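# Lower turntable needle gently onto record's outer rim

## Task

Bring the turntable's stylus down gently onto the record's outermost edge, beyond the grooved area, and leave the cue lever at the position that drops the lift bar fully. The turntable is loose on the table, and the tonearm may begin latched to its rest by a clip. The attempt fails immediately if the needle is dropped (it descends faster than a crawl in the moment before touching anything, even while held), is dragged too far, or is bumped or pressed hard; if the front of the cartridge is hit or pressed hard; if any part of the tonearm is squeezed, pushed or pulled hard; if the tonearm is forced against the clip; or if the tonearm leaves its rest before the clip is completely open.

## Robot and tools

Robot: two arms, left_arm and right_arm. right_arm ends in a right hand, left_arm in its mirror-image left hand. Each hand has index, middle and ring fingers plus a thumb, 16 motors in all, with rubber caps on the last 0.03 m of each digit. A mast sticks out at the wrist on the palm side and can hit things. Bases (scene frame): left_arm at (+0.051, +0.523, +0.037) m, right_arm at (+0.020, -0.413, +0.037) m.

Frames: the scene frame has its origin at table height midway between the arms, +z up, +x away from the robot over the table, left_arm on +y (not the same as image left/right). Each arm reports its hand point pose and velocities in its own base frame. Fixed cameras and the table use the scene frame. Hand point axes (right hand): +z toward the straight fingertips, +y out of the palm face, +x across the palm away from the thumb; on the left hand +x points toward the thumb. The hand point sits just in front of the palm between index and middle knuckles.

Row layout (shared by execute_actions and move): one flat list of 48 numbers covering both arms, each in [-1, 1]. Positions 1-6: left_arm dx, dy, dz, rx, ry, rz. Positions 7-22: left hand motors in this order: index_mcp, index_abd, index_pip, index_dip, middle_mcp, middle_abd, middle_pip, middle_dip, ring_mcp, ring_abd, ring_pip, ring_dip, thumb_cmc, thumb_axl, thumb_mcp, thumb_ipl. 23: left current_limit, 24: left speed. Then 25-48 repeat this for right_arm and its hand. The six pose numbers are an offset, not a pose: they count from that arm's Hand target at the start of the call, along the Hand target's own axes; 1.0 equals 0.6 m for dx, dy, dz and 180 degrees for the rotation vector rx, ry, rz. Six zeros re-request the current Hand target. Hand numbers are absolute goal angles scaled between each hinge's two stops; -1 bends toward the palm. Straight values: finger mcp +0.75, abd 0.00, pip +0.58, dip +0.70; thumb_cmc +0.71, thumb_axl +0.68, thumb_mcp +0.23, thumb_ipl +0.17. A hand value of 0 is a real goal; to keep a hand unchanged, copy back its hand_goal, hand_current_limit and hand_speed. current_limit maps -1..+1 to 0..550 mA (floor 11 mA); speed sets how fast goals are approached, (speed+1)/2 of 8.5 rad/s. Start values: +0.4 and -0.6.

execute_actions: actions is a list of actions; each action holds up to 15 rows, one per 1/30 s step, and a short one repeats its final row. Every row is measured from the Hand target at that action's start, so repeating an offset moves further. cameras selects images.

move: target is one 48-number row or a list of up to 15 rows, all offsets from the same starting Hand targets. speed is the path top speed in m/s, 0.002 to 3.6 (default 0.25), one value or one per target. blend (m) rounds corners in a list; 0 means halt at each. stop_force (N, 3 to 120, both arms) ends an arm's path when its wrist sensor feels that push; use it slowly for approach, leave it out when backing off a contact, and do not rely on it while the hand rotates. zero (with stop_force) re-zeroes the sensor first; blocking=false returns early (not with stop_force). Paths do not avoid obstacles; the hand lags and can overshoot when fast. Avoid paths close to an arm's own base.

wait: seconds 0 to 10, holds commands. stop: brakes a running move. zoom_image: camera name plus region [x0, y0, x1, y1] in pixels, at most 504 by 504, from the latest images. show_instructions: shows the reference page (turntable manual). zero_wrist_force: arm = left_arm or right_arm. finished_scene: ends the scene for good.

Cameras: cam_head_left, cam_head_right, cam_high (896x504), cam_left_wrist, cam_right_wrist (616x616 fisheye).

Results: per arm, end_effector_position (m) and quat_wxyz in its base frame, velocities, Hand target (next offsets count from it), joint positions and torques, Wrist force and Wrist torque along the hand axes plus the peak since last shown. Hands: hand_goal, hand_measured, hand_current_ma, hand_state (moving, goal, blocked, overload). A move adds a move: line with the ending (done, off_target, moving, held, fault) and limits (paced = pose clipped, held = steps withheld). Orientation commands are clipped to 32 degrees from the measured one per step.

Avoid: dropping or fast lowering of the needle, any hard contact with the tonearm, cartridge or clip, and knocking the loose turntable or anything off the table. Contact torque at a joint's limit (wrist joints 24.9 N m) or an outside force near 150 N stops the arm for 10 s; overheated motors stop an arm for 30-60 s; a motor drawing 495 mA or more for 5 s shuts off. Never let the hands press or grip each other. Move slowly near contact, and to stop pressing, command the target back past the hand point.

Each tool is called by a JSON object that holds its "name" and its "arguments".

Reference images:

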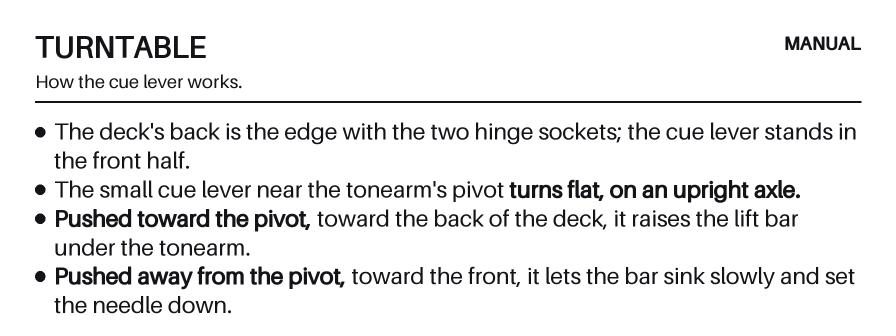

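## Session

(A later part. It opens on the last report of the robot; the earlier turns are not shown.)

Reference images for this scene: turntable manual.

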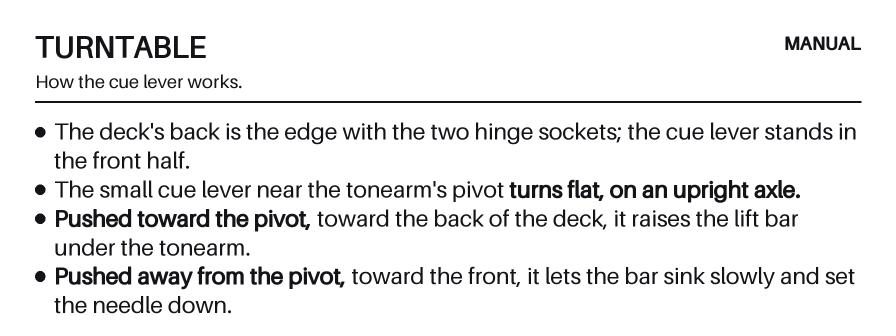

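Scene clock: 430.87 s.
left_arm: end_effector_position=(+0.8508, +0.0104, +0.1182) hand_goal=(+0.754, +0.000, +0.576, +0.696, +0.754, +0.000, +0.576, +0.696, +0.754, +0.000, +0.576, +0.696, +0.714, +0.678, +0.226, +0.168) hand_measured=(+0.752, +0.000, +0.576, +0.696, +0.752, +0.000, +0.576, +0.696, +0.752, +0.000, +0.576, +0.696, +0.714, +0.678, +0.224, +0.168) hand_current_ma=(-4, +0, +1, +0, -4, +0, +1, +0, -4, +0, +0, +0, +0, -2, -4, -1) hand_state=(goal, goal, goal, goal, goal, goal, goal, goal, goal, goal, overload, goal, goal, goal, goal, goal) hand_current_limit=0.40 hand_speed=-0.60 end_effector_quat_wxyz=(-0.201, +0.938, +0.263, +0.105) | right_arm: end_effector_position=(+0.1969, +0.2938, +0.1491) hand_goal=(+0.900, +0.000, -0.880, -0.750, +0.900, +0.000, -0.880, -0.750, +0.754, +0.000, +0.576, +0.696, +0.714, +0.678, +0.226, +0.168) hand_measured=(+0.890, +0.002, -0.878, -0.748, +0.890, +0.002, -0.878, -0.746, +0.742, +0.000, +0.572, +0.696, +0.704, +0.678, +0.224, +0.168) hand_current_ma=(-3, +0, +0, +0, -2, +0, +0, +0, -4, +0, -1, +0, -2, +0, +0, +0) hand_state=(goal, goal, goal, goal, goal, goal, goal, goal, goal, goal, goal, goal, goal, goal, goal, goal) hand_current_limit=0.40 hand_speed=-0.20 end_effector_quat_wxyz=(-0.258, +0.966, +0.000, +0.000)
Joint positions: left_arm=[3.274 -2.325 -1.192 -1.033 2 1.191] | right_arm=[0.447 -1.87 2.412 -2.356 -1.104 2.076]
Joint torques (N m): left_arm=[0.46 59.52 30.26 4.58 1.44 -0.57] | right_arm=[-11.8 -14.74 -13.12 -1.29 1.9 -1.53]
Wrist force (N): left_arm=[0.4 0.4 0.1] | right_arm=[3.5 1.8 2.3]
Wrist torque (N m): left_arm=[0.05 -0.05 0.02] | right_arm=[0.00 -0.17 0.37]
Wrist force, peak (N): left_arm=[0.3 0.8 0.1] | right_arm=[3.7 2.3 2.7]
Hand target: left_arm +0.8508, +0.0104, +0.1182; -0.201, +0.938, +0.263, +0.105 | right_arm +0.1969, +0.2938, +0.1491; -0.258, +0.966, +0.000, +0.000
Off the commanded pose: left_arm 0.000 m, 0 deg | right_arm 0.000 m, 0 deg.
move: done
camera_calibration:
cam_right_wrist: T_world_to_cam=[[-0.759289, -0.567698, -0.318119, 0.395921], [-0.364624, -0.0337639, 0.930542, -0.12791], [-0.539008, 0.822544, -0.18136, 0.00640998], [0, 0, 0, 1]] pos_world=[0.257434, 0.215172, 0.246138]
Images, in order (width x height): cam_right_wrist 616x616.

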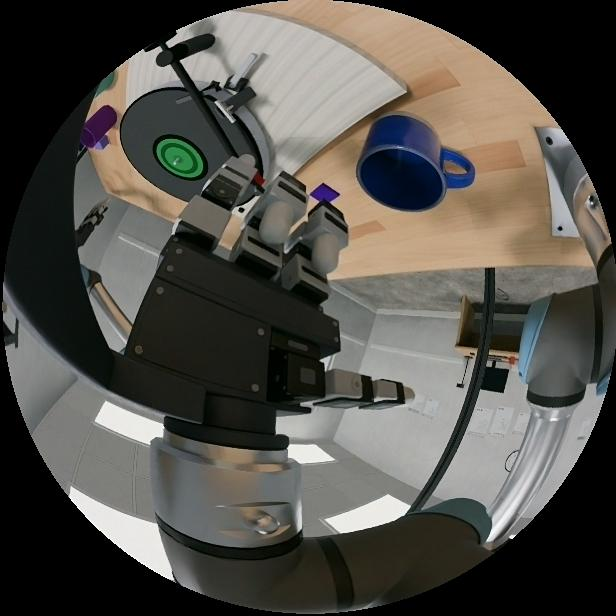

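{"name": "move", "arguments": {"target": [[0,0,0,0,0,0,0.754,0,0.576,0.696,0.754,0,0.576,0.696,0.754,0,0.576,0.696,0.714,0.678,0.226,0.168,0.4,-0.6,-0.0133,0.0188,-0.0108,0,0,0,0.9,0,-0.88,-0.75,0.9,0,-0.88,-0.75,0.754,0,0.576,0.696,0.714,0.678,0.226,0.168,0.4,-0.2],[0,0,0,0,0,0,0.754,0,0.576,0.696,0.754,0,0.576,0.696,0.754,0,0.576,0.696,0.714,0.678,0.226,0.168,0.4,-0.6,-0.0133,-0.0645,-0.1552,0,0,0,0.9,0,-0.88,-0.75,0.9,0,-0.88,-0.75,0.754,0,0.576,0.696,0.714,0.678,0.226,0.168,0.4,-0.2],[0,0,0,0,0,0,0.754,0,0.576,0.696,0.754,0,0.576,0.696,0.754,0,0.576,0.696,0.714,0.678,0.226,0.168,0.4,-0.6,0.0218,-0.3818,0.0262,0.2596,0.4496,0.2596,0.9,0,-0.88,-0.75,0.9,0,-0.88,-0.75,0.754,0,0.576,0.696,0.714,0.678,0.226,0.168,0.4,-0.2],[0,0,0,0,0,0,0.754,0,0.576,0.696,0.754,0,0.576,0.696,0.754,0,0.576,0.696,0.714,0.678,0.226,0.168,0.4,-0.6,0.0935,-0.2622,0.2363,0.2596,0.4496,0.2596,0.9,0,-0.88,-0.75,0.9,0,-0.88,-0.75,0.754,0,0.576,0.696,0.714,0.678,0.226,0.168,0.4,-0.2]], "speed": [0.04,0.15,0.35,0.15], "blend": [0.003,0.01,0.01,0], "cameras": ["cam_right_wrist","cam_head_left"]}}

{"name": "zoom_image", "arguments": {"camera": "cam_right_wrist", "region": [230, 20, 430, 220]}}

Scene clock: 442.90 s.
left_arm: end_effector_position=(+0.8508, +0.0104, +0.1182) hand_goal=(+0.754, +0.000, +0.576, +0.696, +0.754, +0.000, +0.576, +0.696, +0.754, +0.000, +0.576, +0.696, +0.714, +0.678, +0.226, +0.168) hand_measured=(+0.752, +0.000, +0.576, +0.696, +0.752, +0.000, +0.576, +0.696, +0.752, +0.000, +0.576, +0.696, +0.714, +0.678, +0.224, +0.168) hand_current_ma=(-4, +0, +1, +0, -4, +0, +1, +0, -4, +0, +0, +0, +0, -2, -4, -1) hand_state=(goal, goal, goal, goal, goal, goal, goal, goal, goal, goal, overload, goal, goal, goal, goal, goal) hand_current_limit=0.40 hand_speed=-0.60 end_effector_quat_wxyz=(-0.201, +0.938, +0.263, +0.105) | right_arm: end_effector_position=(+0.2004, +0.4082, +0.2495) hand_goal=(+0.900, +0.000, -0.880, -0.750, +0.900, +0.000, -0.880, -0.750, +0.754, +0.000, +0.576, +0.696, +0.714, +0.678, +0.226, +0.168) hand_measured=(+0.892, +0.002, -0.878, -0.748, +0.892, +0.002, -0.878, -0.746, +0.744, +0.000, +0.572, +0.696, +0.704, +0.678, +0.224, +0.168) hand_current_ma=(-2, +0, +0, +0, -2, +0, +0, +0, -3, +0, +0, +0, -3, +0, +0, +0) hand_state=(goal, goal, goal, goal, goal, goal, goal, goal, goal, goal, goal, goal, goal, goal, goal, goal) hand_current_limit=0.40 hand_speed=-0.20 end_effector_quat_wxyz=(-0.442, +0.776, -0.319, +0.316)
Joint positions: left_arm=[3.274 -2.325 -1.192 -1.033 2 1.191] | right_arm=[0.966 -1.705 2.395 -3.378 -1.94 3.085]
Joint torques (N m): left_arm=[0.3 59.65 30.02 4.61 1.61 -0.39] | right_arm=[-11.6 -13.85 -10.92 -3.89 -0.51 -1.33]
Wrist force (N): left_arm=[0.2 0.2 0.0] | right_arm=[2.0 2.1 0.1]
Wrist torque (N m): left_arm=[0.01 -0.01 0.00] | right_arm=[0.09 0.06 0.31]
Wrist force, peak (N): left_arm=[0.6 0.7 0.2] | right_arm=[3.5 3.1 3.9]
Hand target: left_arm +0.8508, +0.0104, +0.1182; -0.201, +0.938, +0.263, +0.105 | right_arm +0.2005, +0.4082, +0.2495; -0.442, +0.776, -0.319, +0.316 (not the last commanded pose)
Off the commanded pose: left_arm 0.000 m, 0 deg | right_arm 0.180 m, 44 deg.
move: held (right_arm; a check stopped the path); path passed 2 of 4 targets; limits=held
pose unreachable (right arm): on one or more control steps of this call, first in action 0 (counted from 0), this arm could not follow its commanded pose, so it was not sent that pose on those steps. It may still have moved: this result reports where it is.
cause: moving toward the commanded pose would bring two parts of the arm too close to each other (joints 4 (wrist 1) to 6 (wrist 3) lie between them).
camera_calibration:
cam_right_wrist: T_world_to_cam=[[-0.598451, 0.321774, -0.733702, 0.203818], [-0.760515, 0.0598246, 0.646558, -0.104255], [0.251939, 0.944925, 0.208912, -0.373398], [0, 0, 0, 1]] pos_world=[0.136761, 0.293487, 0.294956]
Images, in order (width x height): cam_head_left 896x504, cam_right_wrist 616x616.

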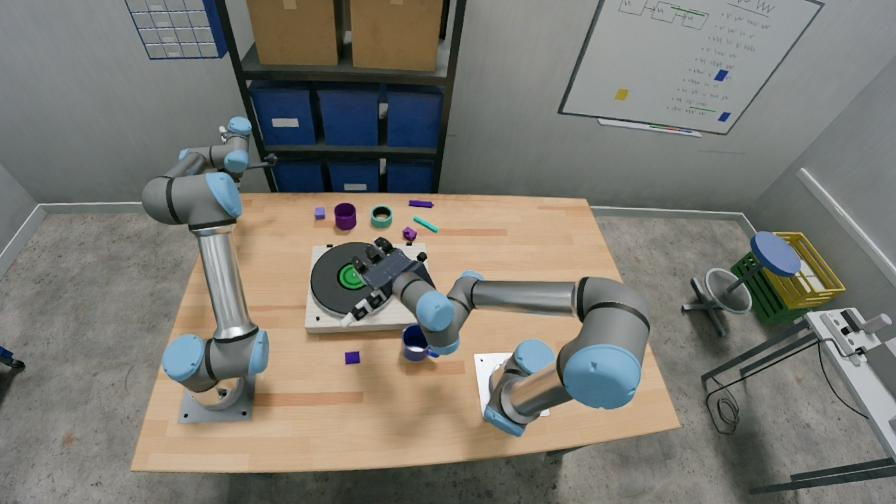

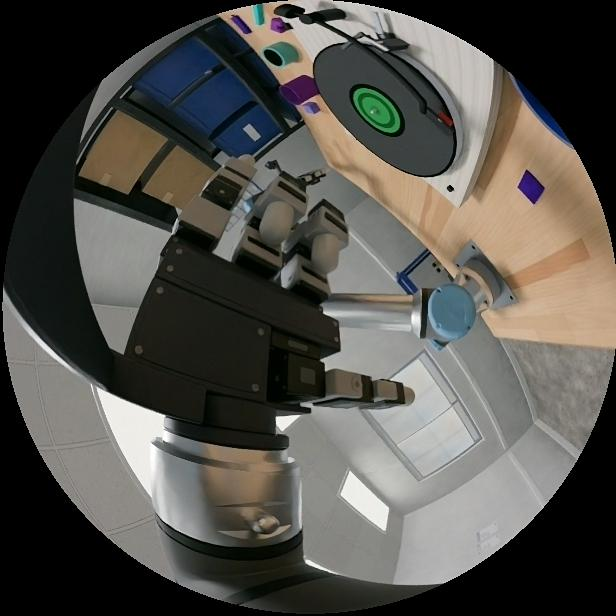

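Scaled by 2.520 from the camera's 616x616 image, which has a finer 880x880 frame.

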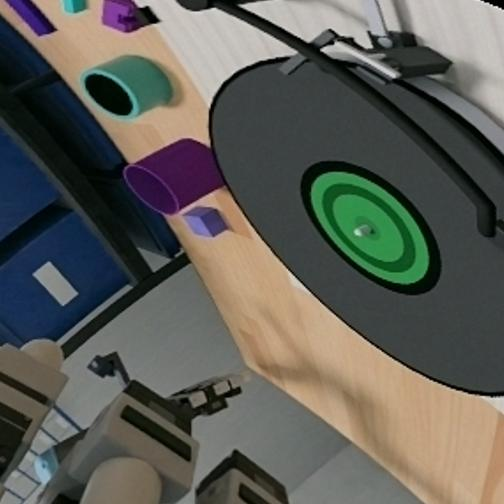

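{"name": "zoom_image", "arguments": {"camera": "cam_right_wrist", "region": [380, 60, 500, 180]}}

Scaled by 4.200 from the camera's 616x616 image, which has a finer 880x880 frame.

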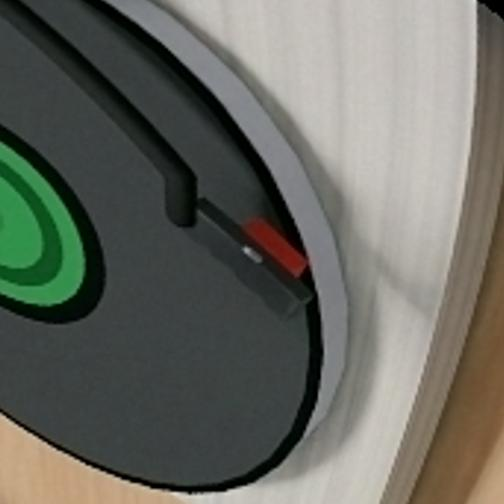

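{"name": "move", "arguments": {"target": [[0,0,0,0,0,0,0.754,0,0.576,0.696,0.754,0,0.576,0.696,0.754,0,0.576,0.696,0.714,0.678,0.226,0.168,0.4,-0.6,0.1542,0.0897,-0.1185,-0.1512,-0.2584,-0.1512,0.9,0,-0.88,-0.75,0.9,0,-0.88,-0.75,0.754,0,0.576,0.696,0.714,0.678,0.226,0.168,0.4,-0.2]], "speed": 0.25, "cameras": []}}

Scene clock: 456.70 s.
left_arm: end_effector_position=(+0.8508, +0.0104, +0.1182) hand_goal=(+0.754, +0.000, +0.576, +0.696, +0.754, +0.000, +0.576, +0.696, +0.754, +0.000, +0.576, +0.696, +0.714, +0.678, +0.226, +0.168) hand_measured=(+0.752, +0.000, +0.576, +0.696, +0.752, +0.000, +0.576, +0.696, +0.752, +0.000, +0.576, +0.696, +0.714, +0.678, +0.224, +0.168) hand_current_ma=(-4, +0, +1, +0, -4, +0, +1, +0, -4, +0, +0, +0, +0, -2, -4, -1) hand_state=(goal, goal, goal, goal, goal, goal, goal, goal, goal, goal, overload, goal, goal, goal, goal, goal) hand_current_limit=0.40 hand_speed=-0.60 end_effector_quat_wxyz=(-0.201, +0.938, +0.263, +0.105) | right_arm: end_effector_position=(+0.1890, +0.2802, +0.2500) hand_goal=(+0.900, +0.000, -0.880, -0.750, +0.900, +0.000, -0.880, -0.750, +0.754, +0.000, +0.576, +0.696, +0.714, +0.678, +0.226, +0.168) hand_measured=(+0.892, +0.002, -0.878, -0.748, +0.892, +0.002, -0.878, -0.746, +0.744, +0.000, +0.572, +0.696, +0.704, +0.678, +0.224, +0.168) hand_current_ma=(-2, +0, +0, +0, -2, +0, +0, +0, -3, +0, +0, +0, -3, +0, +0, +0) hand_state=(goal, goal, goal, goal, goal, goal, goal, goal, goal, goal, goal, goal, goal, goal, goal, goal) hand_current_limit=0.40 hand_speed=-0.20 end_effector_quat_wxyz=(-0.258, +0.966, -0.001, +0.001)
Joint positions: left_arm=[3.274 -2.325 -1.192 -1.033 2 1.191] | right_arm=[0.416 -2.04 2.227 -1.988 -1.097 2.044]
Joint torques (N m): left_arm=[0.99 59.06 29.08 4.41 1.63 -0.33] | right_arm=[12.98 -10.02 -18.8 -0.9 1.63 -1.24]
Wrist force (N): left_arm=[0.3 0.3 0.1] | right_arm=[3.3 1.2 3.0]
Wrist torque (N m): left_arm=[0.03 -0.03 0.02] | right_arm=[-0.08 -0.17 0.29]
Wrist force, peak (N): left_arm=[0.5 0.6 0.5] | right_arm=[3.7 1.3 2.8]
Hand target: left_arm +0.8508, +0.0104, +0.1182; -0.201, +0.938, +0.263, +0.105 | right_arm +0.1890, +0.2802, +0.2500; -0.258, +0.966, +0.000, +0.001
Off the commanded pose: left_arm 0.000 m, 0 deg | right_arm 0.000 m, 0 deg.
move: done
No camera images: "cameras" was empty.

{"name": "move", "arguments": {"target": [[0,0,0,0,0,0,0.754,0,0.576,0.696,0.754,0,0.576,0.696,0.754,0,0.576,0.696,0.714,0.678,0.226,0.168,0.4,-0.6,0.02,-0.0735,0.1387,0.3333,0,0,0.9,0,-0.88,-0.75,0.9,0,-0.88,-0.75,0.754,0,0.576,0.696,0.714,0.678,0.226,0.168,0.4,-0.2],[0,0,0,0,0,0,0.754,0,0.576,0.696,0.754,0,0.576,0.696,0.754,0,0.576,0.696,0.714,0.678,0.226,0.168,0.4,-0.6,0.02,-0.0878,0.324,0.3333,0,0,0.9,0,-0.88,-0.75,0.9,0,-0.88,-0.75,0.754,0,0.576,0.696,0.714,0.678,0.226,0.168,0.4,-0.2]], "speed": 0.2, "blend": [0.01,0], "cameras": ["cam_right_wrist"]}}

{"name": "zoom_image", "arguments": {"camera": "cam_right_wrist", "region": [260, 20, 460, 220]}}

Scene clock: 464.07 s.
left_arm: end_effector_position=(+0.8508, +0.0104, +0.1182) hand_goal=(+0.754, +0.000, +0.576, +0.696, +0.754, +0.000, +0.576, +0.696, +0.754, +0.000, +0.576, +0.696, +0.714, +0.678, +0.226, +0.168) hand_measured=(+0.752, +0.000, +0.576, +0.696, +0.752, +0.000, +0.576, +0.696, +0.752, +0.000, +0.576, +0.696, +0.714, +0.678, +0.224, +0.168) hand_current_ma=(-4, +0, +1, +0, -4, +0, +1, +0, -4, +0, +0, +0, +0, -2, -4, -1) hand_state=(goal, goal, goal, goal, goal, goal, goal, goal, goal, goal, overload, goal, goal, goal, goal, goal) hand_current_limit=0.40 hand_speed=-0.60 end_effector_quat_wxyz=(-0.201, +0.938, +0.263, +0.105) | right_arm: end_effector_position=(+0.2013, +0.4229, +0.1079) hand_goal=(+0.900, +0.000, -0.880, -0.750, +0.900, +0.000, -0.880, -0.750, +0.754, +0.000, +0.576, +0.696, +0.714, +0.678, +0.226, +0.168) hand_measured=(+0.892, +0.002, -0.878, -0.748, +0.892, +0.002, -0.878, -0.746, +0.744, +0.000, +0.572, +0.696, +0.704, +0.678, +0.224, +0.168) hand_current_ma=(-2, +0, +0, +0, -2, +0, +0, +0, -3, +0, +0, +0, -3, +0, +0, +0) hand_state=(goal, goal, goal, goal, goal, goal, goal, goal, goal, goal, goal, goal, goal, goal, goal, goal) hand_current_limit=0.40 hand_speed=-0.20 end_effector_quat_wxyz=(+0.707, -0.708, +0.000, -0.001)
Joint positions: left_arm=[3.274 -2.325 -1.192 -1.033 2 1.191] | right_arm=[0.245 -1.558 2.408 -0.845 0.246 -0.006]
Joint torques (N m): left_arm=[1.28 58.65 28.95 4.57 1.71 -0.56] | right_arm=[-11.02 -20.92 -6.72 -0.01 -1.12 0.09]
Wrist force (N): left_arm=[0.0 0.3 0.0] | right_arm=[3.0 2.6 -1.5]
Wrist torque (N m): left_arm=[0.04 0.00 0.00] | right_arm=[0.21 0.10 0.25]
Wrist force, peak (N): left_arm=[0.6 0.9 -0.2] | right_arm=[3.8 4.4 -1.4]
Hand target: left_arm +0.8508, +0.0104, +0.1182; -0.201, +0.938, +0.263, +0.105 | right_arm +0.2013, +0.4229, +0.1079; +0.707, -0.708, +0.000, -0.001
Off the commanded pose: left_arm 0.000 m, 0 deg | right_arm 0.000 m, 0 deg.
move: done
camera_calibration:
cam_right_wrist: T_world_to_cam=[[-0.758676, -0.00707105, -0.651429, 0.258081], [-0.366071, -0.822517, 0.435267, 0.303684], [-0.53889, 0.568697, 0.621436, -0.0841309], [0, 0, 0, 1]] pos_world=[0.261633, 0.299455, 0.08822]
Images, in order (width x height): cam_right_wrist 616x616.

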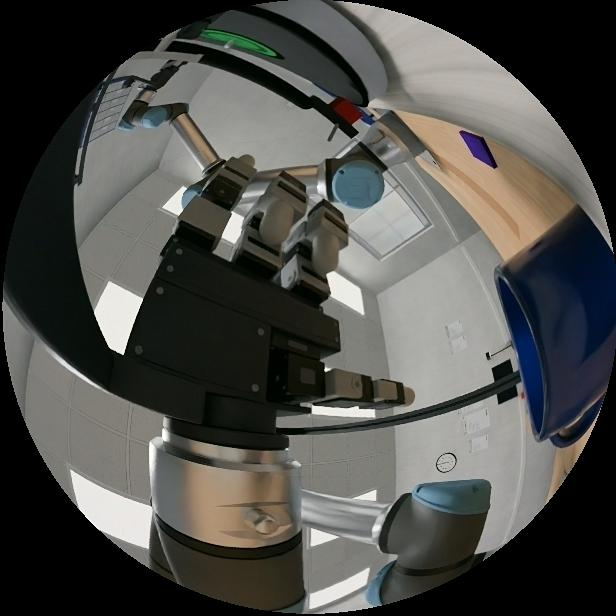

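Scaled by 2.520 from the camera's 616x616 image, which has a finer 880x880 frame.

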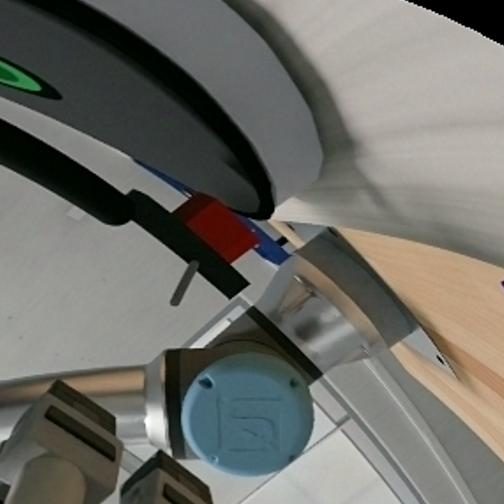

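{"name": "zoom_image", "arguments": {"camera": "cam_right_wrist", "region": [320, 80, 380, 140]}}

Scaled by 8.400 from the camera's 616x616 image, which has a finer 880x880 frame.

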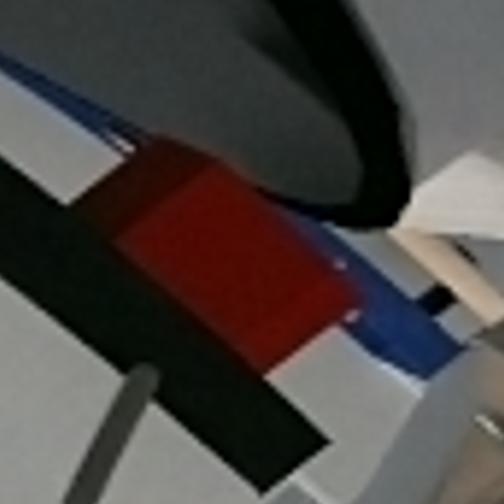

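{"name": "zoom_image", "arguments": {"camera": "cam_right_wrist", "region": [350, 104, 370, 124]}}

Scaled by 25.200 from the camera's 616x616 image, which has a finer 880x880 frame.

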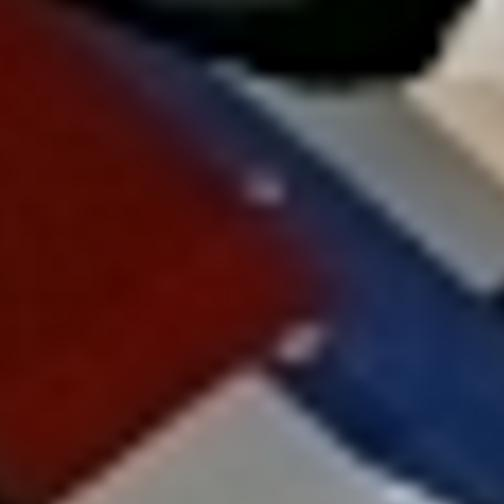

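{"name": "move", "arguments": {"target": [[0,0,0,0,0,0,0.754,0,0.576,0.696,0.754,0,0.576,0.696,0.754,0,0.576,0.696,0.714,0.678,0.226,0.168,0.4,-0.6,-0.0288,-0.0033,0.0917,0,0,0,0.9,0,-0.88,-0.75,0.9,0,-0.88,-0.75,0.754,0,0.576,0.696,0.714,0.678,0.226,0.168,0.4,-0.2]], "speed": 0.1, "stop_force": 4, "cameras": ["cam_right_wrist"]}}

{"name": "zoom_image", "arguments": {"camera": "cam_right_wrist", "region": [300, 20, 440, 160]}}

Scene clock: 478.37 s.
left_arm: end_effector_position=(+0.8508, +0.0104, +0.1182) hand_goal=(+0.754, +0.000, +0.576, +0.696, +0.754, +0.000, +0.576, +0.696, +0.754, +0.000, +0.576, +0.696, +0.714, +0.678, +0.226, +0.168) hand_measured=(+0.752, +0.000, +0.576, +0.696, +0.752, +0.000, +0.576, +0.696, +0.752, +0.000, +0.576, +0.696, +0.714, +0.678, +0.224, +0.168) hand_current_ma=(-4, +0, +1, +0, -4, +0, +1, +0, -4, +0, +0, +0, +0, -2, -4, -1) hand_state=(goal, goal, goal, goal, goal, goal, goal, goal, goal, goal, overload, goal, goal, goal, goal, goal) hand_current_limit=0.40 hand_speed=-0.60 end_effector_quat_wxyz=(-0.201, +0.938, +0.263, +0.105) | right_arm: end_effector_position=(+0.1841, +0.4779, +0.1098) hand_goal=(+0.900, +0.000, -0.880, -0.750, +0.900, +0.000, -0.880, -0.750, +0.754, +0.000, +0.576, +0.696, +0.714, +0.678, +0.226, +0.168) hand_measured=(+0.892, +0.002, -0.878, -0.748, +0.892, +0.002, -0.878, -0.746, +0.744, +0.000, +0.572, +0.696, +0.704, +0.678, +0.224, +0.168) hand_current_ma=(-2, +0, +0, +0, -2, +0, +0, +0, -3, +0, +0, +0, -3, +0, +0, +0) hand_state=(goal, goal, goal, goal, goal, goal, goal, goal, goal, goal, goal, goal, goal, goal, goal, goal) hand_current_limit=0.40 hand_speed=-0.20 end_effector_quat_wxyz=(+0.707, -0.708, +0.000, -0.001)
Joint positions: left_arm=[3.274 -2.325 -1.192 -1.033 2 1.191] | right_arm=[0.452 -1.495 2.333 -0.835 0.453 -0.003]
Joint torques (N m): left_arm=[1.27 58.94 29.12 4.59 1.58 -0.52] | right_arm=[6.57 -24.94 -7 -2.15 1.15 -0.34]
Wrist force (N): left_arm=[0.5 0.4 0.3] | right_arm=[2.9 2.7 -1.4]
Wrist torque (N m): left_arm=[0.03 -0.06 0.04] | right_arm=[0.22 0.08 0.35]
Wrist force, peak (N): left_arm=[0.3 0.8 0.5] | right_arm=[3.6 2.6 -2.3]
Hand target: left_arm +0.8508, +0.0104, +0.1182; -0.201, +0.938, +0.263, +0.105 | right_arm +0.1841, +0.4779, +0.1098; +0.707, -0.708, +0.000, -0.001
Off the commanded pose: left_arm 0.000 m, 0 deg | right_arm 0.000 m, 0 deg.
move: done
camera_calibration:
cam_right_wrist: T_world_to_cam=[[-0.758604, -0.00688661, -0.651516, 0.246583], [-0.366324, -0.822425, 0.435228, 0.341831], [-0.53882, 0.568831, 0.621372, -0.125918], [0, 0, 0, 1]] pos_world=[0.244433, 0.354455, 0.09012]
Images, in order (width x height): cam_right_wrist 616x616.

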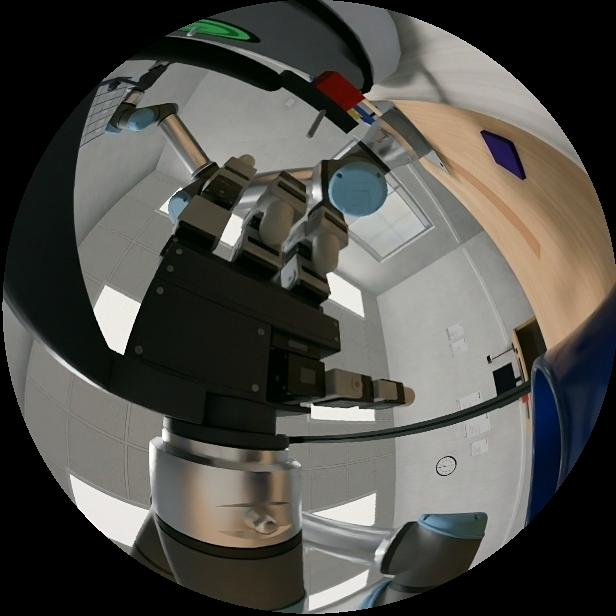

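Scaled by 3.600 from the camera's 616x616 image, which has a finer 880x880 frame.

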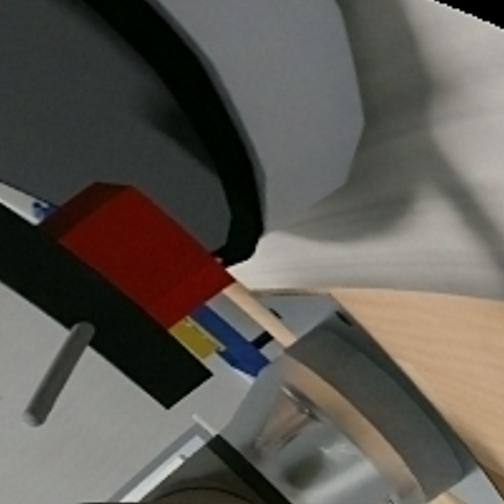

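{"name": "zoom_image", "arguments": {"camera": "cam_right_wrist", "region": [345, 75, 385, 115]}}

Scaled by 12.600 from the camera's 616x616 image, which has a finer 880x880 frame.

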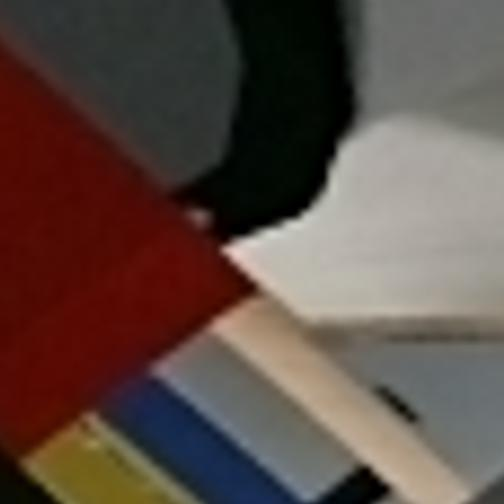

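{"name": "move", "arguments": {"target": [[0,0,0,0,0,0,0.754,0,0.576,0.696,0.754,0,0.576,0.696,0.754,0,0.576,0.696,0.714,0.678,0.226,0.168,0.4,-0.6,0.0665,-0.0337,-0.0532,0,0,0,0.9,0,-0.88,-0.75,0.9,0,-0.88,-0.75,0.754,0,0.576,0.696,0.714,0.678,0.226,0.168,0.4,-0.2]], "speed": 0.1, "stop_force": 4, "cameras": ["cam_right_wrist"]}}

{"name": "zoom_image", "arguments": {"camera": "cam_right_wrist", "region": [320, 50, 420, 150]}}

Scene clock: 502.00 s.
left_arm: end_effector_position=(+0.8508, +0.0104, +0.1182) hand_goal=(+0.754, +0.000, +0.576, +0.696, +0.754, +0.000, +0.576, +0.696, +0.754, +0.000, +0.576, +0.696, +0.714, +0.678, +0.226, +0.168) hand_measured=(+0.752, +0.000, +0.576, +0.696, +0.752, +0.000, +0.576, +0.696, +0.752, +0.000, +0.576, +0.696, +0.714, +0.678, +0.224, +0.168) hand_current_ma=(-4, +0, +1, +0, -4, +0, +1, +0, -4, +0, +0, +0, +0, -2, -4, -1) hand_state=(goal, goal, goal, goal, goal, goal, goal, goal, goal, goal, overload, goal, goal, goal, goal, goal) hand_current_limit=0.40 hand_speed=-0.60 end_effector_quat_wxyz=(-0.201, +0.938, +0.263, +0.105) | right_arm: end_effector_position=(+0.2239, +0.4460, +0.1301) hand_goal=(+0.900, +0.000, -0.880, -0.750, +0.900, +0.000, -0.880, -0.750, +0.754, +0.000, +0.576, +0.696, +0.714, +0.678, +0.226, +0.168) hand_measured=(+0.892, +0.002, -0.878, -0.748, +0.892, +0.002, -0.878, -0.746, +0.744, +0.000, +0.572, +0.696, +0.704, +0.678, +0.224, +0.168) hand_current_ma=(-2, +0, +0, +0, -2, +0, +0, +0, -3, +0, +0, +0, -3, +0, +0, +0) hand_state=(goal, goal, goal, goal, goal, goal, goal, goal, goal, goal, goal, goal, goal, goal, goal, goal) hand_current_limit=0.40 hand_speed=-0.20 end_effector_quat_wxyz=(+0.707, -0.708, +0.000, -0.001)
Joint positions: left_arm=[3.274 -2.325 -1.192 -1.033 2 1.191] | right_arm=[0.302 -1.53 2.296 -0.763 0.303 -0.005]
Joint torques (N m): left_arm=[0.35 58.96 29 4.53 1.7 -0.32] | right_arm=[5.94 -9.09 -7.68 -2.06 -0.62 1.16]
Wrist force (N): left_arm=[0.6 0.2 0.4] | right_arm=[3.1 2.5 -1.8]
Wrist torque (N m): left_arm=[0.00 -0.07 0.04] | right_arm=[0.22 0.06 0.36]
Wrist force, peak (N): left_arm=[0.5 0.8 0.3] | right_arm=[4.0 2.3 -1.9]
Hand target: left_arm +0.8508, +0.0104, +0.1182; -0.201, +0.938, +0.263, +0.105 | right_arm +0.2239, +0.4460, +0.1301; +0.707, -0.708, +0.000, -0.001
Off the commanded pose: left_arm 0.000 m, 0 deg | right_arm 0.000 m, 0 deg.
move: done
camera_calibration:
cam_right_wrist: T_world_to_cam=[[-0.758625, -0.00695511, -0.651491, 0.289882], [-0.366179, -0.822517, 0.435176, 0.321289], [-0.538889, 0.568697, 0.621435, -0.0987743], [0, 0, 0, 1]] pos_world=[0.284333, 0.322455, 0.11042]
Images, in order (width x height): cam_right_wrist 616x616.

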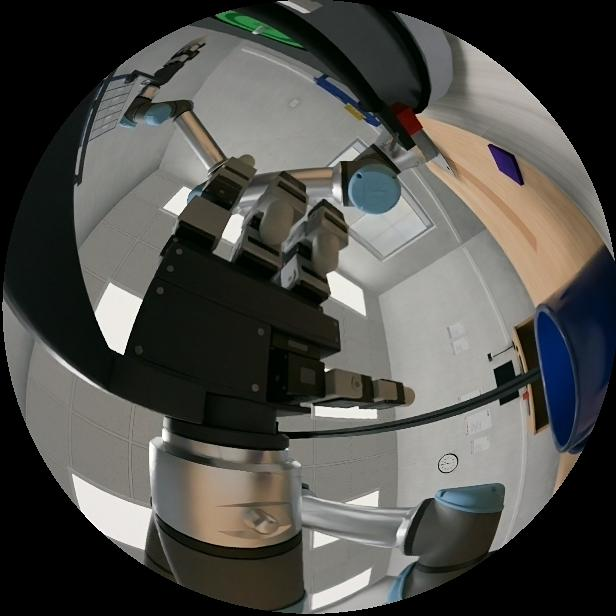

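Scaled by 5.040 from the camera's 616x616 image, which has a finer 880x880 frame.

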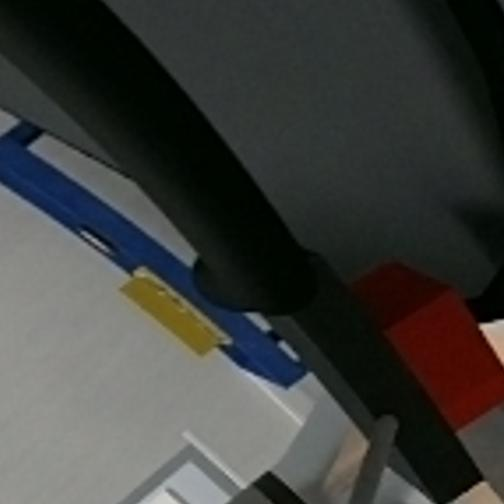

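{"name": "zoom_image", "arguments": {"camera": "cam_right_wrist", "region": [390, 70, 450, 130]}}

Scaled by 8.400 from the camera's 616x616 image, which has a finer 880x880 frame.

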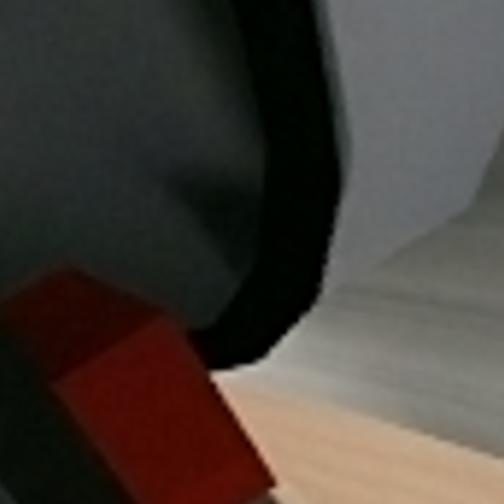

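{"name": "move", "arguments": {"target": [[0,0,0,0,0,0,0.754,0,0.576,0.696,0.754,0,0.576,0.696,0.754,0,0.576,0.696,0.714,0.678,0.226,0.168,0.4,-0.6,0,0,0,0,0,0,0.9,0,-0.88,-0.75,0.9,0,-0.88,-0.75,0.9,0,-0.88,-0.75,0.714,0.678,0.226,0.168,0.4,-0.2],[0,0,0,0,0,0,0.754,0,0.576,0.696,0.754,0,0.576,0.696,0.754,0,0.576,0.696,0.714,0.678,0.226,0.168,0.4,-0.6,-0.0865,-0.2,0.0067,-0.5,0,0,0.9,0,-0.88,-0.75,0.9,0,-0.88,-0.75,0.9,0,-0.88,-0.75,0.714,0.678,0.226,0.168,0.4,-0.2],[0,0,0,0,0,0,0.754,0,0.576,0.696,0.754,0,0.576,0.696,0.754,0,0.576,0.696,0.714,0.678,0.226,0.168,0.4,-0.6,-0.0865,-0.0783,0.0633,-0.5,0,0,0.9,0,-0.88,-0.75,0.9,0,-0.88,-0.75,0.9,0,-0.88,-0.75,0.714,0.678,0.226,0.168,0.4,-0.2]], "speed": 0.3, "blend": [0,0.01,0], "cameras": ["cam_right_wrist"]}}

{"name": "zoom_image", "arguments": {"camera": "cam_right_wrist", "region": [210, 10, 410, 210]}}

Scene clock: 520.43 s.
left_arm: end_effector_position=(+0.8508, +0.0104, +0.1182) hand_goal=(+0.754, +0.000, +0.576, +0.696, +0.754, +0.000, +0.576, +0.696, +0.754, +0.000, +0.576, +0.696, +0.714, +0.678, +0.226, +0.168) hand_measured=(+0.752, +0.000, +0.576, +0.696, +0.752, +0.000, +0.576, +0.696, +0.752, +0.000, +0.576, +0.696, +0.714, +0.678, +0.224, +0.168) hand_current_ma=(-4, +0, +1, +0, -4, +0, +1, +0, -4, +0, +0, +0, +0, -2, -4, -1) hand_state=(goal, goal, goal, goal, goal, goal, goal, goal, goal, goal, overload, goal, goal, goal, goal, goal) hand_current_limit=0.40 hand_speed=-0.60 end_effector_quat_wxyz=(-0.201, +0.938, +0.263, +0.105) | right_arm: end_effector_position=(+0.1719, +0.4841, +0.1771) hand_goal=(+0.900, +0.000, -0.880, -0.750, +0.900, +0.000, -0.880, -0.750, +0.900, +0.000, -0.880, -0.750, +0.714, +0.678, +0.226, +0.168) hand_measured=(+0.898, +0.002, -0.878, -0.748, +0.898, +0.002, -0.878, -0.748, +0.898, +0.000, -0.878, -0.748, +0.712, +0.678, +0.224, +0.168) hand_current_ma=(+0, +0, +0, +0, +0, +0, +0, +0, +0, +0, +0, +0, +0, +0, +0, +0) hand_state=(goal, goal, goal, goal, goal, goal, goal, goal, goal, goal, goal, goal, goal, goal, goal, goal) hand_current_limit=0.40 hand_speed=-0.20 end_effector_quat_wxyz=(+0.001, +1.000, -0.001, +0.001)
Joint positions: left_arm=[3.274 -2.325 -1.192 -1.033 2 1.191] | right_arm=[1.018 -0.792 0.942 1.422 1.572 -0.552]
Joint torques (N m): left_arm=[0.81 58.59 29.6 4.49 1.61 -0.53] | right_arm=[-12.41 -39.48 -10.39 1.21 1.44 -1.47]
Wrist force (N): left_arm=[0.3 0.3 -0.3] | right_arm=[3.6 -0.8 4.0]
Wrist torque (N m): left_arm=[0.04 -0.04 0.02] | right_arm=[-0.25 -0.21 0.33]
Wrist force, peak (N): left_arm=[0.6 0.7 0.3] | right_arm=[3.5 -2.0 6.3]
Hand target: left_arm +0.8508, +0.0104, +0.1182; -0.201, +0.938, +0.263, +0.105 | right_arm +0.1720, +0.4841, +0.1769; +0.001, +1.000, -0.001, +0.001
Off the commanded pose: left_arm 0.000 m, 0 deg | right_arm 0.000 m, 0 deg.
move: done
camera_calibration:
cam_right_wrist: T_world_to_cam=[[-0.760009, -0.649874, 0.00703962, 0.476139], [-0.365156, 0.435949, 0.822563, -0.364834], [-0.537631, 0.622584, -0.568631, 0.00668071], [0, 0, 0, 1]] pos_world=[0.232241, 0.46432, 0.300545]
Images, in order (width x height): cam_right_wrist 616x616.

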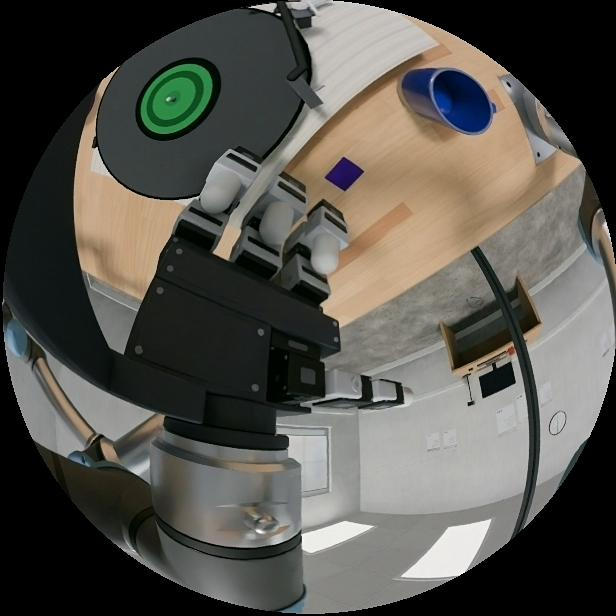

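Scaled by 2.520 from the camera's 616x616 image, which has a finer 880x880 frame.

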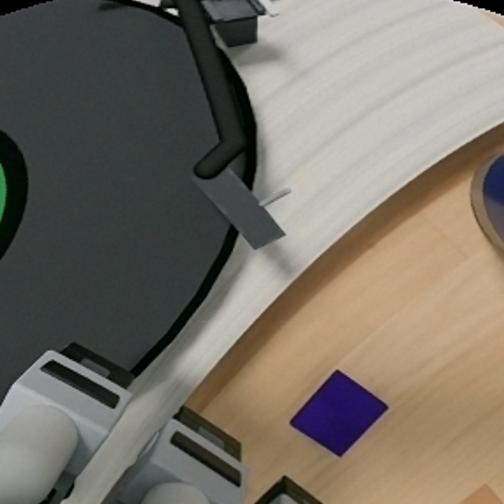

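{"name": "zoom_image", "arguments": {"camera": "cam_right_wrist", "region": [270, 50, 340, 120]}}

Scaled by 7.200 from the camera's 616x616 image, which has a finer 880x880 frame.

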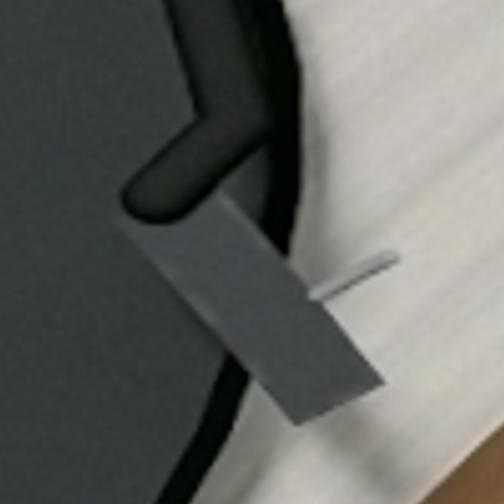

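{"name": "move", "arguments": {"target": [[0,0,0,0,0,0,0.754,0,0.576,0.696,0.754,0,0.576,0.696,0.754,0,0.576,0.696,0.714,0.678,0.226,0.168,0.4,-0.6,0,0,-0.1333,0,0,0,0.9,0,-0.88,-0.75,0.9,0,-0.88,-0.75,0.9,0,-0.88,-0.75,0.714,0.678,0.226,0.168,0.4,-0.2],[0,0,0,0,0,0,0.754,0,0.576,0.696,0.754,0,0.576,0.696,0.754,0,0.576,0.696,0.714,0.678,0.226,0.168,0.4,-0.6,0.0302,0.3902,-0.1382,0.1667,0,0,0.9,0,-0.88,-0.75,0.9,0,-0.88,-0.75,0.9,0,-0.88,-0.75,0.714,0.678,0.226,0.168,0.4,-0.2],[0,0,0,0,0,0,0.754,0,0.576,0.696,0.754,0,0.576,0.696,0.754,0,0.576,0.696,0.714,0.678,0.226,0.168,0.4,-0.6,0.0302,0.3902,-0.1382,0.1667,0,0,0.9,0,-0.88,-0.75,0.9,0,-0.88,-0.75,0.754,0,0.576,0.696,0.714,0.678,0.226,0.168,0.4,-0.2],[0,0,0,0,0,0,0.754,0,0.576,0.696,0.754,0,0.576,0.696,0.754,0,0.576,0.696,0.714,0.678,0.226,0.168,0.4,-0.6,0.0328,0.3473,0.0368,0.1667,0,0,0.9,0,-0.88,-0.75,0.9,0,-0.88,-0.75,0.754,0,0.576,0.696,0.714,0.678,0.226,0.168,0.4,-0.2],[0,0,0,0,0,0,0.754,0,0.576,0.696,0.754,0,0.576,0.696,0.754,0,0.576,0.696,0.714,0.678,0.226,0.168,0.4,-0.6,0.0328,0.3307,0.0468,0.1667,0,0,0.9,0,-0.88,-0.75,0.9,0,-0.88,-0.75,0.754,0,0.576,0.696,0.714,0.678,0.226,0.168,0.4,-0.2]], "speed": [0.25,0.25,0.25,0.12,0.04], "blend": [0.02,0,0,0.003,0], "cameras": ["cam_right_wrist"]}}

{"name": "zoom_image", "arguments": {"camera": "cam_right_wrist", "region": [190, 70, 310, 190]}}

Scene clock: 548.73 s.
left_arm: end_effector_position=(+0.8508, +0.0104, +0.1182) hand_goal=(+0.754, +0.000, +0.576, +0.696, +0.754, +0.000, +0.576, +0.696, +0.754, +0.000, +0.576, +0.696, +0.714, +0.678, +0.226, +0.168) hand_measured=(+0.752, +0.000, +0.576, +0.696, +0.752, +0.000, +0.576, +0.696, +0.752, +0.000, +0.576, +0.696, +0.714, +0.678, +0.224, +0.168) hand_current_ma=(-4, +0, +1, +0, -4, +0, +1, +0, -4, +0, +0, +0, +0, -2, -4, -1) hand_state=(goal, goal, goal, goal, goal, goal, goal, goal, goal, goal, overload, goal, goal, goal, goal, goal) hand_current_limit=0.40 hand_speed=-0.60 end_effector_quat_wxyz=(-0.201, +0.938, +0.263, +0.105) | right_arm: end_effector_position=(+0.1915, +0.2857, +0.1491) hand_goal=(+0.900, +0.000, -0.880, -0.750, +0.900, +0.000, -0.880, -0.750, +0.754, +0.000, +0.576, +0.696, +0.714, +0.678, +0.226, +0.168) hand_measured=(+0.898, +0.002, -0.878, -0.748, +0.898, +0.002, -0.878, -0.748, +0.750, +0.000, +0.570, +0.692, +0.710, +0.678, +0.224, +0.168) hand_current_ma=(+0, +0, +0, +0, +0, +0, +0, +0, -1, +0, -1, +0, +0, +0, +0, +0) hand_state=(goal, goal, goal, goal, goal, goal, goal, goal, goal, goal, goal, goal, goal, goal, goal, goal) hand_current_limit=0.40 hand_speed=-0.20 end_effector_quat_wxyz=(-0.258, +0.966, +0.000, +0.001) end_effector_velocity=(+0.000, -0.001, +0.001) end_effector_angular_velocity=(+0.000, +0.000, +0.001)
Joint positions: left_arm=[3.274 -2.325 -1.192 -1.033 2 1.191] | right_arm=[0.43 -1.475 1.928 0.881 1.101 -1.083]
Joint velocities: left_arm=[within noise] | right_arm=[-0.004 -0.002 0.001 0.003 -0.001 -0.005]
Joint torques (N m): left_arm=[0.9 59.86 29.14 4.44 1.53 -0.41] | right_arm=[-13.02 -27.97 -7.79 3.23 -1.38 -1.38]
Wrist force (N): left_arm=[0.4 0.3 0.2] | right_arm=[3.4 1.0 3.0]
Wrist torque (N m): left_arm=[0.02 -0.05 0.03] | right_arm=[-0.10 -0.17 0.40]
Wrist force, peak (N): left_arm=[0.3 0.5 0.8] | right_arm=[3.9 -0.9 6.0]
Hand target: left_arm +0.8508, +0.0104, +0.1182; -0.201, +0.938, +0.263, +0.105 | right_arm +0.1915, +0.2856, +0.1491; -0.258, +0.966, +0.000, +0.001
Off the commanded pose: left_arm 0.000 m, 0 deg | right_arm 0.000 m, 0 deg.
move: done
camera_calibration:
cam_right_wrist: T_world_to_cam=[[-0.759523, -0.566661, -0.319405, 0.387154], [-0.365898, -0.0337977, 0.930041, -0.129874], [-0.537813, 0.823257, -0.18167, 0.0098676], [0, 0, 0, 1]] pos_world=[0.251839, 0.206872, 0.24624]
Images, in order (width x height): cam_right_wrist 616x616.

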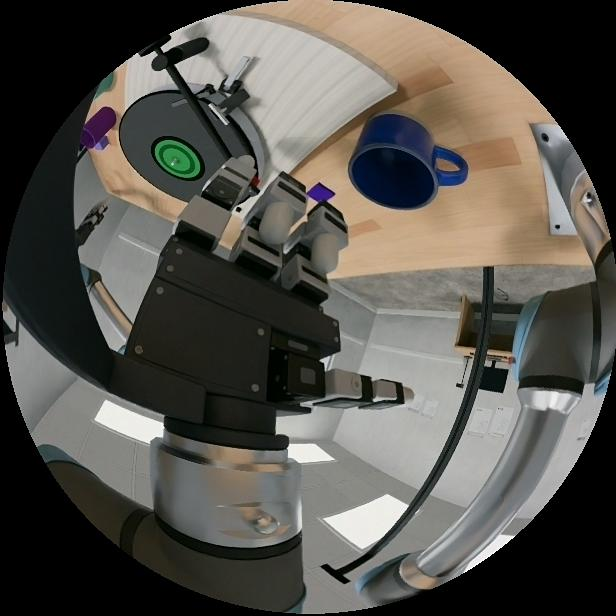

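Scaled by 4.200 from the camera's 616x616 image, which has a finer 880x880 frame.

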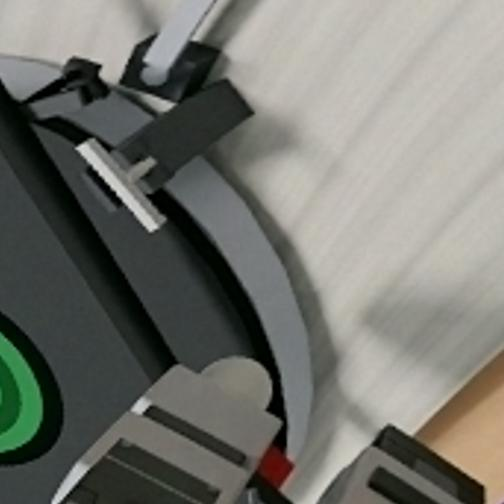

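{"name": "move", "arguments": {"target": [[0,0,0,0,0,0,0.754,0,0.576,0.696,0.754,0,0.576,0.696,0.754,0,0.576,0.696,0.714,0.678,0.226,0.168,0.4,-0.6,0.015,-0.0193,0.0112,0,0,0,0.9,0,-0.88,-0.75,0.9,0,-0.88,-0.75,0.754,0,0.576,0.696,0.714,0.678,0.226,0.168,0.4,-0.2]], "speed": 0.02, "stop_force": 3, "cameras": ["cam_right_wrist"]}}

{"name": "zoom_image", "arguments": {"camera": "cam_right_wrist", "region": [190, 70, 310, 190]}}

Scene clock: 553.47 s.
left_arm: end_effector_position=(+0.8508, +0.0104, +0.1182) hand_goal=(+0.754, +0.000, +0.576, +0.696, +0.754, +0.000, +0.576, +0.696, +0.754, +0.000, +0.576, +0.696, +0.714, +0.678, +0.226, +0.168) hand_measured=(+0.752, +0.000, +0.576, +0.696, +0.752, +0.000, +0.576, +0.696, +0.752, +0.000, +0.576, +0.696, +0.714, +0.678, +0.224, +0.168) hand_current_ma=(-4, +0, +1, +0, -4, +0, +1, +0, -4, +0, +0, +0, +0, -2, -4, -1) hand_state=(goal, goal, goal, goal, goal, goal, goal, goal, goal, goal, overload, goal, goal, goal, goal, goal) hand_current_limit=0.40 hand_speed=-0.60 end_effector_quat_wxyz=(-0.201, +0.938, +0.263, +0.105) | right_arm: end_effector_position=(+0.2005, +0.2990, +0.1491) hand_goal=(+0.900, +0.000, -0.880, -0.750, +0.900, +0.000, -0.880, -0.750, +0.754, +0.000, +0.576, +0.696, +0.714, +0.678, +0.226, +0.168) hand_measured=(+0.898, +0.002, -0.878, -0.748, +0.898, +0.002, -0.878, -0.748, +0.744, +0.000, +0.570, +0.692, +0.710, +0.678, +0.224, +0.168) hand_current_ma=(+0, +0, +0, +0, +0, +0, +0, +0, -3, +0, -1, +0, +0, +0, +0, +0) hand_state=(goal, goal, goal, goal, goal, goal, goal, goal, goal, goal, goal, goal, goal, goal, goal, goal) hand_current_limit=0.40 hand_speed=-0.20 end_effector_quat_wxyz=(-0.258, +0.966, +0.000, +0.001)
Joint positions: left_arm=[3.274 -2.325 -1.192 -1.033 2 1.191] | right_arm=[0.457 -1.438 1.882 0.876 1.107 -1.054]
Joint torques (N m): left_arm=[0.52 58.99 30.05 4.34 1.65 -0.42] | right_arm=[-12.54 -28.68 -8.39 2.61 -1.45 -1.57]
Wrist force (N): left_arm=[0.4 0.3 0.0] | right_arm=[3.3 1.6 2.4]
Wrist torque (N m): left_arm=[0.03 -0.05 0.02] | right_arm=[-0.02 -0.15 0.34]
Wrist force, peak (N): left_arm=[0.7 0.5 0.4] | right_arm=[3.8 1.2 3.3]
Hand target: left_arm +0.8508, +0.0104, +0.1182; -0.201, +0.938, +0.263, +0.105 | right_arm +0.2005, +0.2990, +0.1491; -0.258, +0.966, +0.000, +0.001
Off the commanded pose: left_arm 0.000 m, 0 deg | right_arm 0.000 m, 0 deg.
move: done
camera_calibration:
cam_right_wrist: T_world_to_cam=[[-0.759636, -0.5665, -0.319423, 0.401494], [-0.365805, -0.0339071, 0.930074, -0.126047], [-0.537718, 0.823364, -0.181472, 0.00364363], [0, 0, 0, 1]] pos_world=[0.260839, 0.220172, 0.246141]
Images, in order (width x height): cam_right_wrist 616x616.

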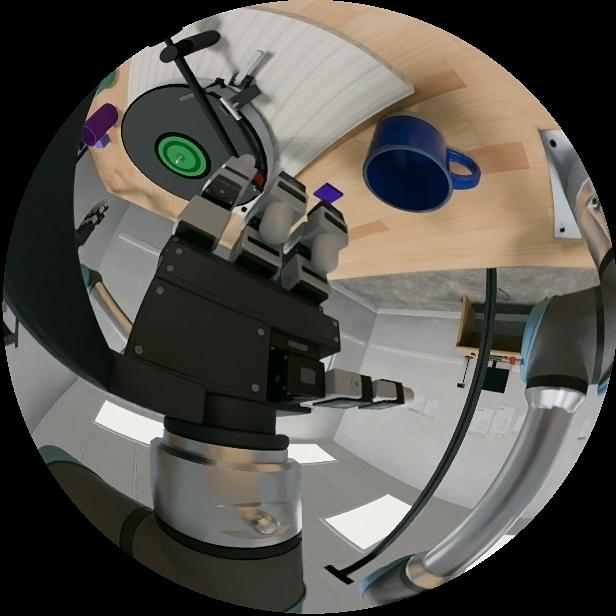

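Scaled by 4.200 from the camera's 616x616 image, which has a finer 880x880 frame.

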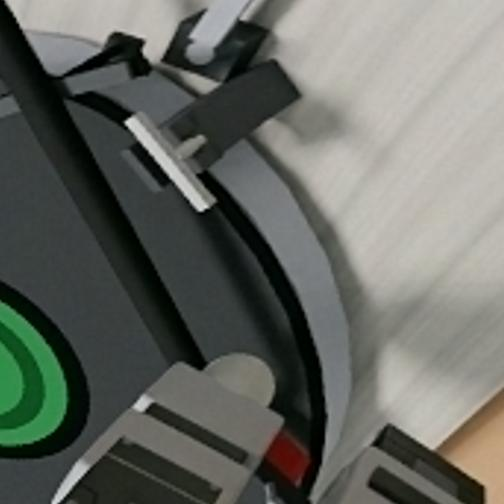

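{"name": "move", "arguments": {"target": [[0,0,0,0,0,0,0.754,0,0.576,0.696,0.754,0,0.576,0.696,0.754,0,0.576,0.696,0.714,0.678,0.226,0.168,0.4,-0.6,-0.0133,0.0188,-0.0108,0,0,0,0.9,0,-0.88,-0.75,0.9,0,-0.88,-0.75,0.754,0,0.576,0.696,0.714,0.678,0.226,0.168,0.4,-0.2],[0,0,0,0,0,0,0.754,0,0.576,0.696,0.754,0,0.576,0.696,0.754,0,0.576,0.696,0.714,0.678,0.226,0.168,0.4,-0.6,-0.0183,-0.0267,-0.1963,0,0,0,0.9,0,-0.88,-0.75,0.9,0,-0.88,-0.75,0.754,0,0.576,0.696,0.714,0.678,0.226,0.168,0.4,-0.2],[0,0,0,0,0,0,0.754,0,0.576,0.696,0.754,0,0.576,0.696,0.754,0,0.576,0.696,0.714,0.678,0.226,0.168,0.4,-0.6,-0.0183,-0.0267,-0.1963,0,0,0,0.9,0,-0.88,-0.75,0.9,0,-0.88,-0.75,0.9,0,-0.88,-0.75,0.714,0.678,0.226,0.168,0.4,-0.2],[0,0,0,0,0,0,0.754,0,0.576,0.696,0.754,0,0.576,0.696,0.754,0,0.576,0.696,0.714,0.678,0.226,0.168,0.4,-0.6,-0.0375,-0.3105,-0.0343,-0.1667,0,0,0.9,0,-0.88,-0.75,0.9,0,-0.88,-0.75,0.9,0,-0.88,-0.75,0.714,0.678,0.226,0.168,0.4,-0.2],[0,0,0,0,0,0,0.754,0,0.576,0.696,0.754,0,0.576,0.696,0.754,0,0.576,0.696,0.714,0.678,0.226,0.168,0.4,-0.6,-0.0375,-0.3018,0.1205,-0.1667,0,0,0.9,0,-0.88,-0.75,0.9,0,-0.88,-0.75,0.9,0,-0.88,-0.75,0.714,0.678,0.226,0.168,0.4,-0.2]], "speed": [0.04,0.2,0.25,0.3,0.2], "blend": [0.003,0,0,0.01,0], "cameras": ["cam_right_wrist"]}}

{"name": "zoom_image", "arguments": {"camera": "cam_right_wrist", "region": [270, 50, 340, 120]}}

Scene clock: 562.80 s.
left_arm: end_effector_position=(+0.8508, +0.0104, +0.1182) hand_goal=(+0.754, +0.000, +0.576, +0.696, +0.754, +0.000, +0.576, +0.696, +0.754, +0.000, +0.576, +0.696, +0.714, +0.678, +0.226, +0.168) hand_measured=(+0.752, +0.000, +0.576, +0.696, +0.752, +0.000, +0.576, +0.696, +0.752, +0.000, +0.576, +0.696, +0.714, +0.678, +0.224, +0.168) hand_current_ma=(-4, +0, +1, +0, -4, +0, +1, +0, -4, +0, +0, +0, +0, -2, -4, -1) hand_state=(goal, goal, goal, goal, goal, goal, goal, goal, goal, goal, overload, goal, goal, goal, goal, goal) hand_current_limit=0.40 hand_speed=-0.60 end_effector_quat_wxyz=(-0.201, +0.938, +0.263, +0.105) | right_arm: end_effector_position=(+0.1781, +0.4920, +0.1769) hand_goal=(+0.900, +0.000, -0.880, -0.750, +0.900, +0.000, -0.880, -0.750, +0.900, +0.000, -0.880, -0.750, +0.714, +0.678, +0.226, +0.168) hand_measured=(+0.898, +0.002, -0.878, -0.748, +0.898, +0.002, -0.878, -0.748, +0.898, +0.000, -0.874, -0.748, +0.712, +0.678, +0.224, +0.168) hand_current_ma=(+0, +0, +0, +0, +0, +0, +0, +0, +0, +0, +1, +0, +0, +0, +0, +0) hand_state=(goal, goal, goal, goal, goal, goal, goal, goal, goal, goal, goal, goal, goal, goal, goal, goal) hand_current_limit=0.40 hand_speed=-0.20 end_effector_quat_wxyz=(+0.001, +1.000, -0.001, +0.001)
Joint positions: left_arm=[3.274 -2.325 -1.192 -1.033 2 1.191] | right_arm=[1.016 -0.763 0.891 1.444 1.572 -0.553]
Joint torques (N m): left_arm=[1.28 59.03 29.2 4.36 1.51 -0.55] | right_arm=[-12.73 -43.35 -10.6 1.88 1.03 -1.54]
Wrist force (N): left_arm=[0.4 0.1 0.3] | right_arm=[3.7 -0.7 4.3]
Wrist torque (N m): left_arm=[-0.02 -0.04 0.04] | right_arm=[-0.27 -0.24 0.32]
Wrist force, peak (N): left_arm=[0.7 0.8 0.2] | right_arm=[3.5 -1.9 5.9]
Hand target: left_arm +0.8508, +0.0104, +0.1182; -0.201, +0.938, +0.263, +0.105 | right_arm +0.1782, +0.4920, +0.1768; +0.001, +1.000, -0.001, +0.001
Off the commanded pose: left_arm 0.000 m, 0 deg | right_arm 0.000 m, 0 deg.
move: done
camera_calibration:
cam_right_wrist: T_world_to_cam=[[-0.760009, -0.649874, 0.00703994, 0.486051], [-0.3652, 0.436001, 0.822516, -0.365892], [-0.537601, 0.622549, -0.568699, 0.00494956], [0, 0, 0, 1]] pos_world=[0.238441, 0.47232, 0.300345]
Images, in order (width x height): cam_right_wrist 616x616.

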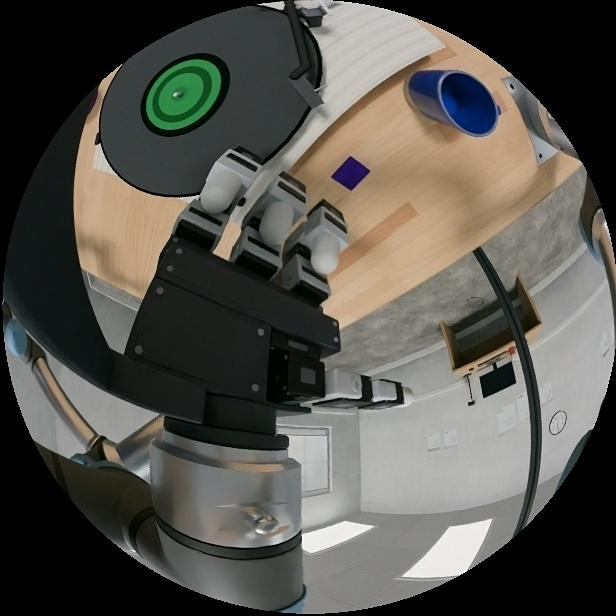

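Scaled by 7.200 from the camera's 616x616 image, which has a finer 880x880 frame.

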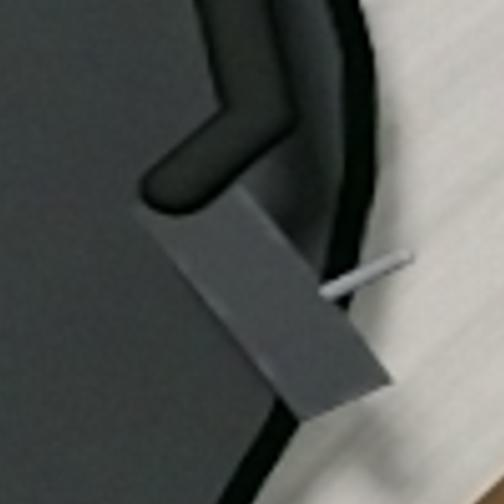

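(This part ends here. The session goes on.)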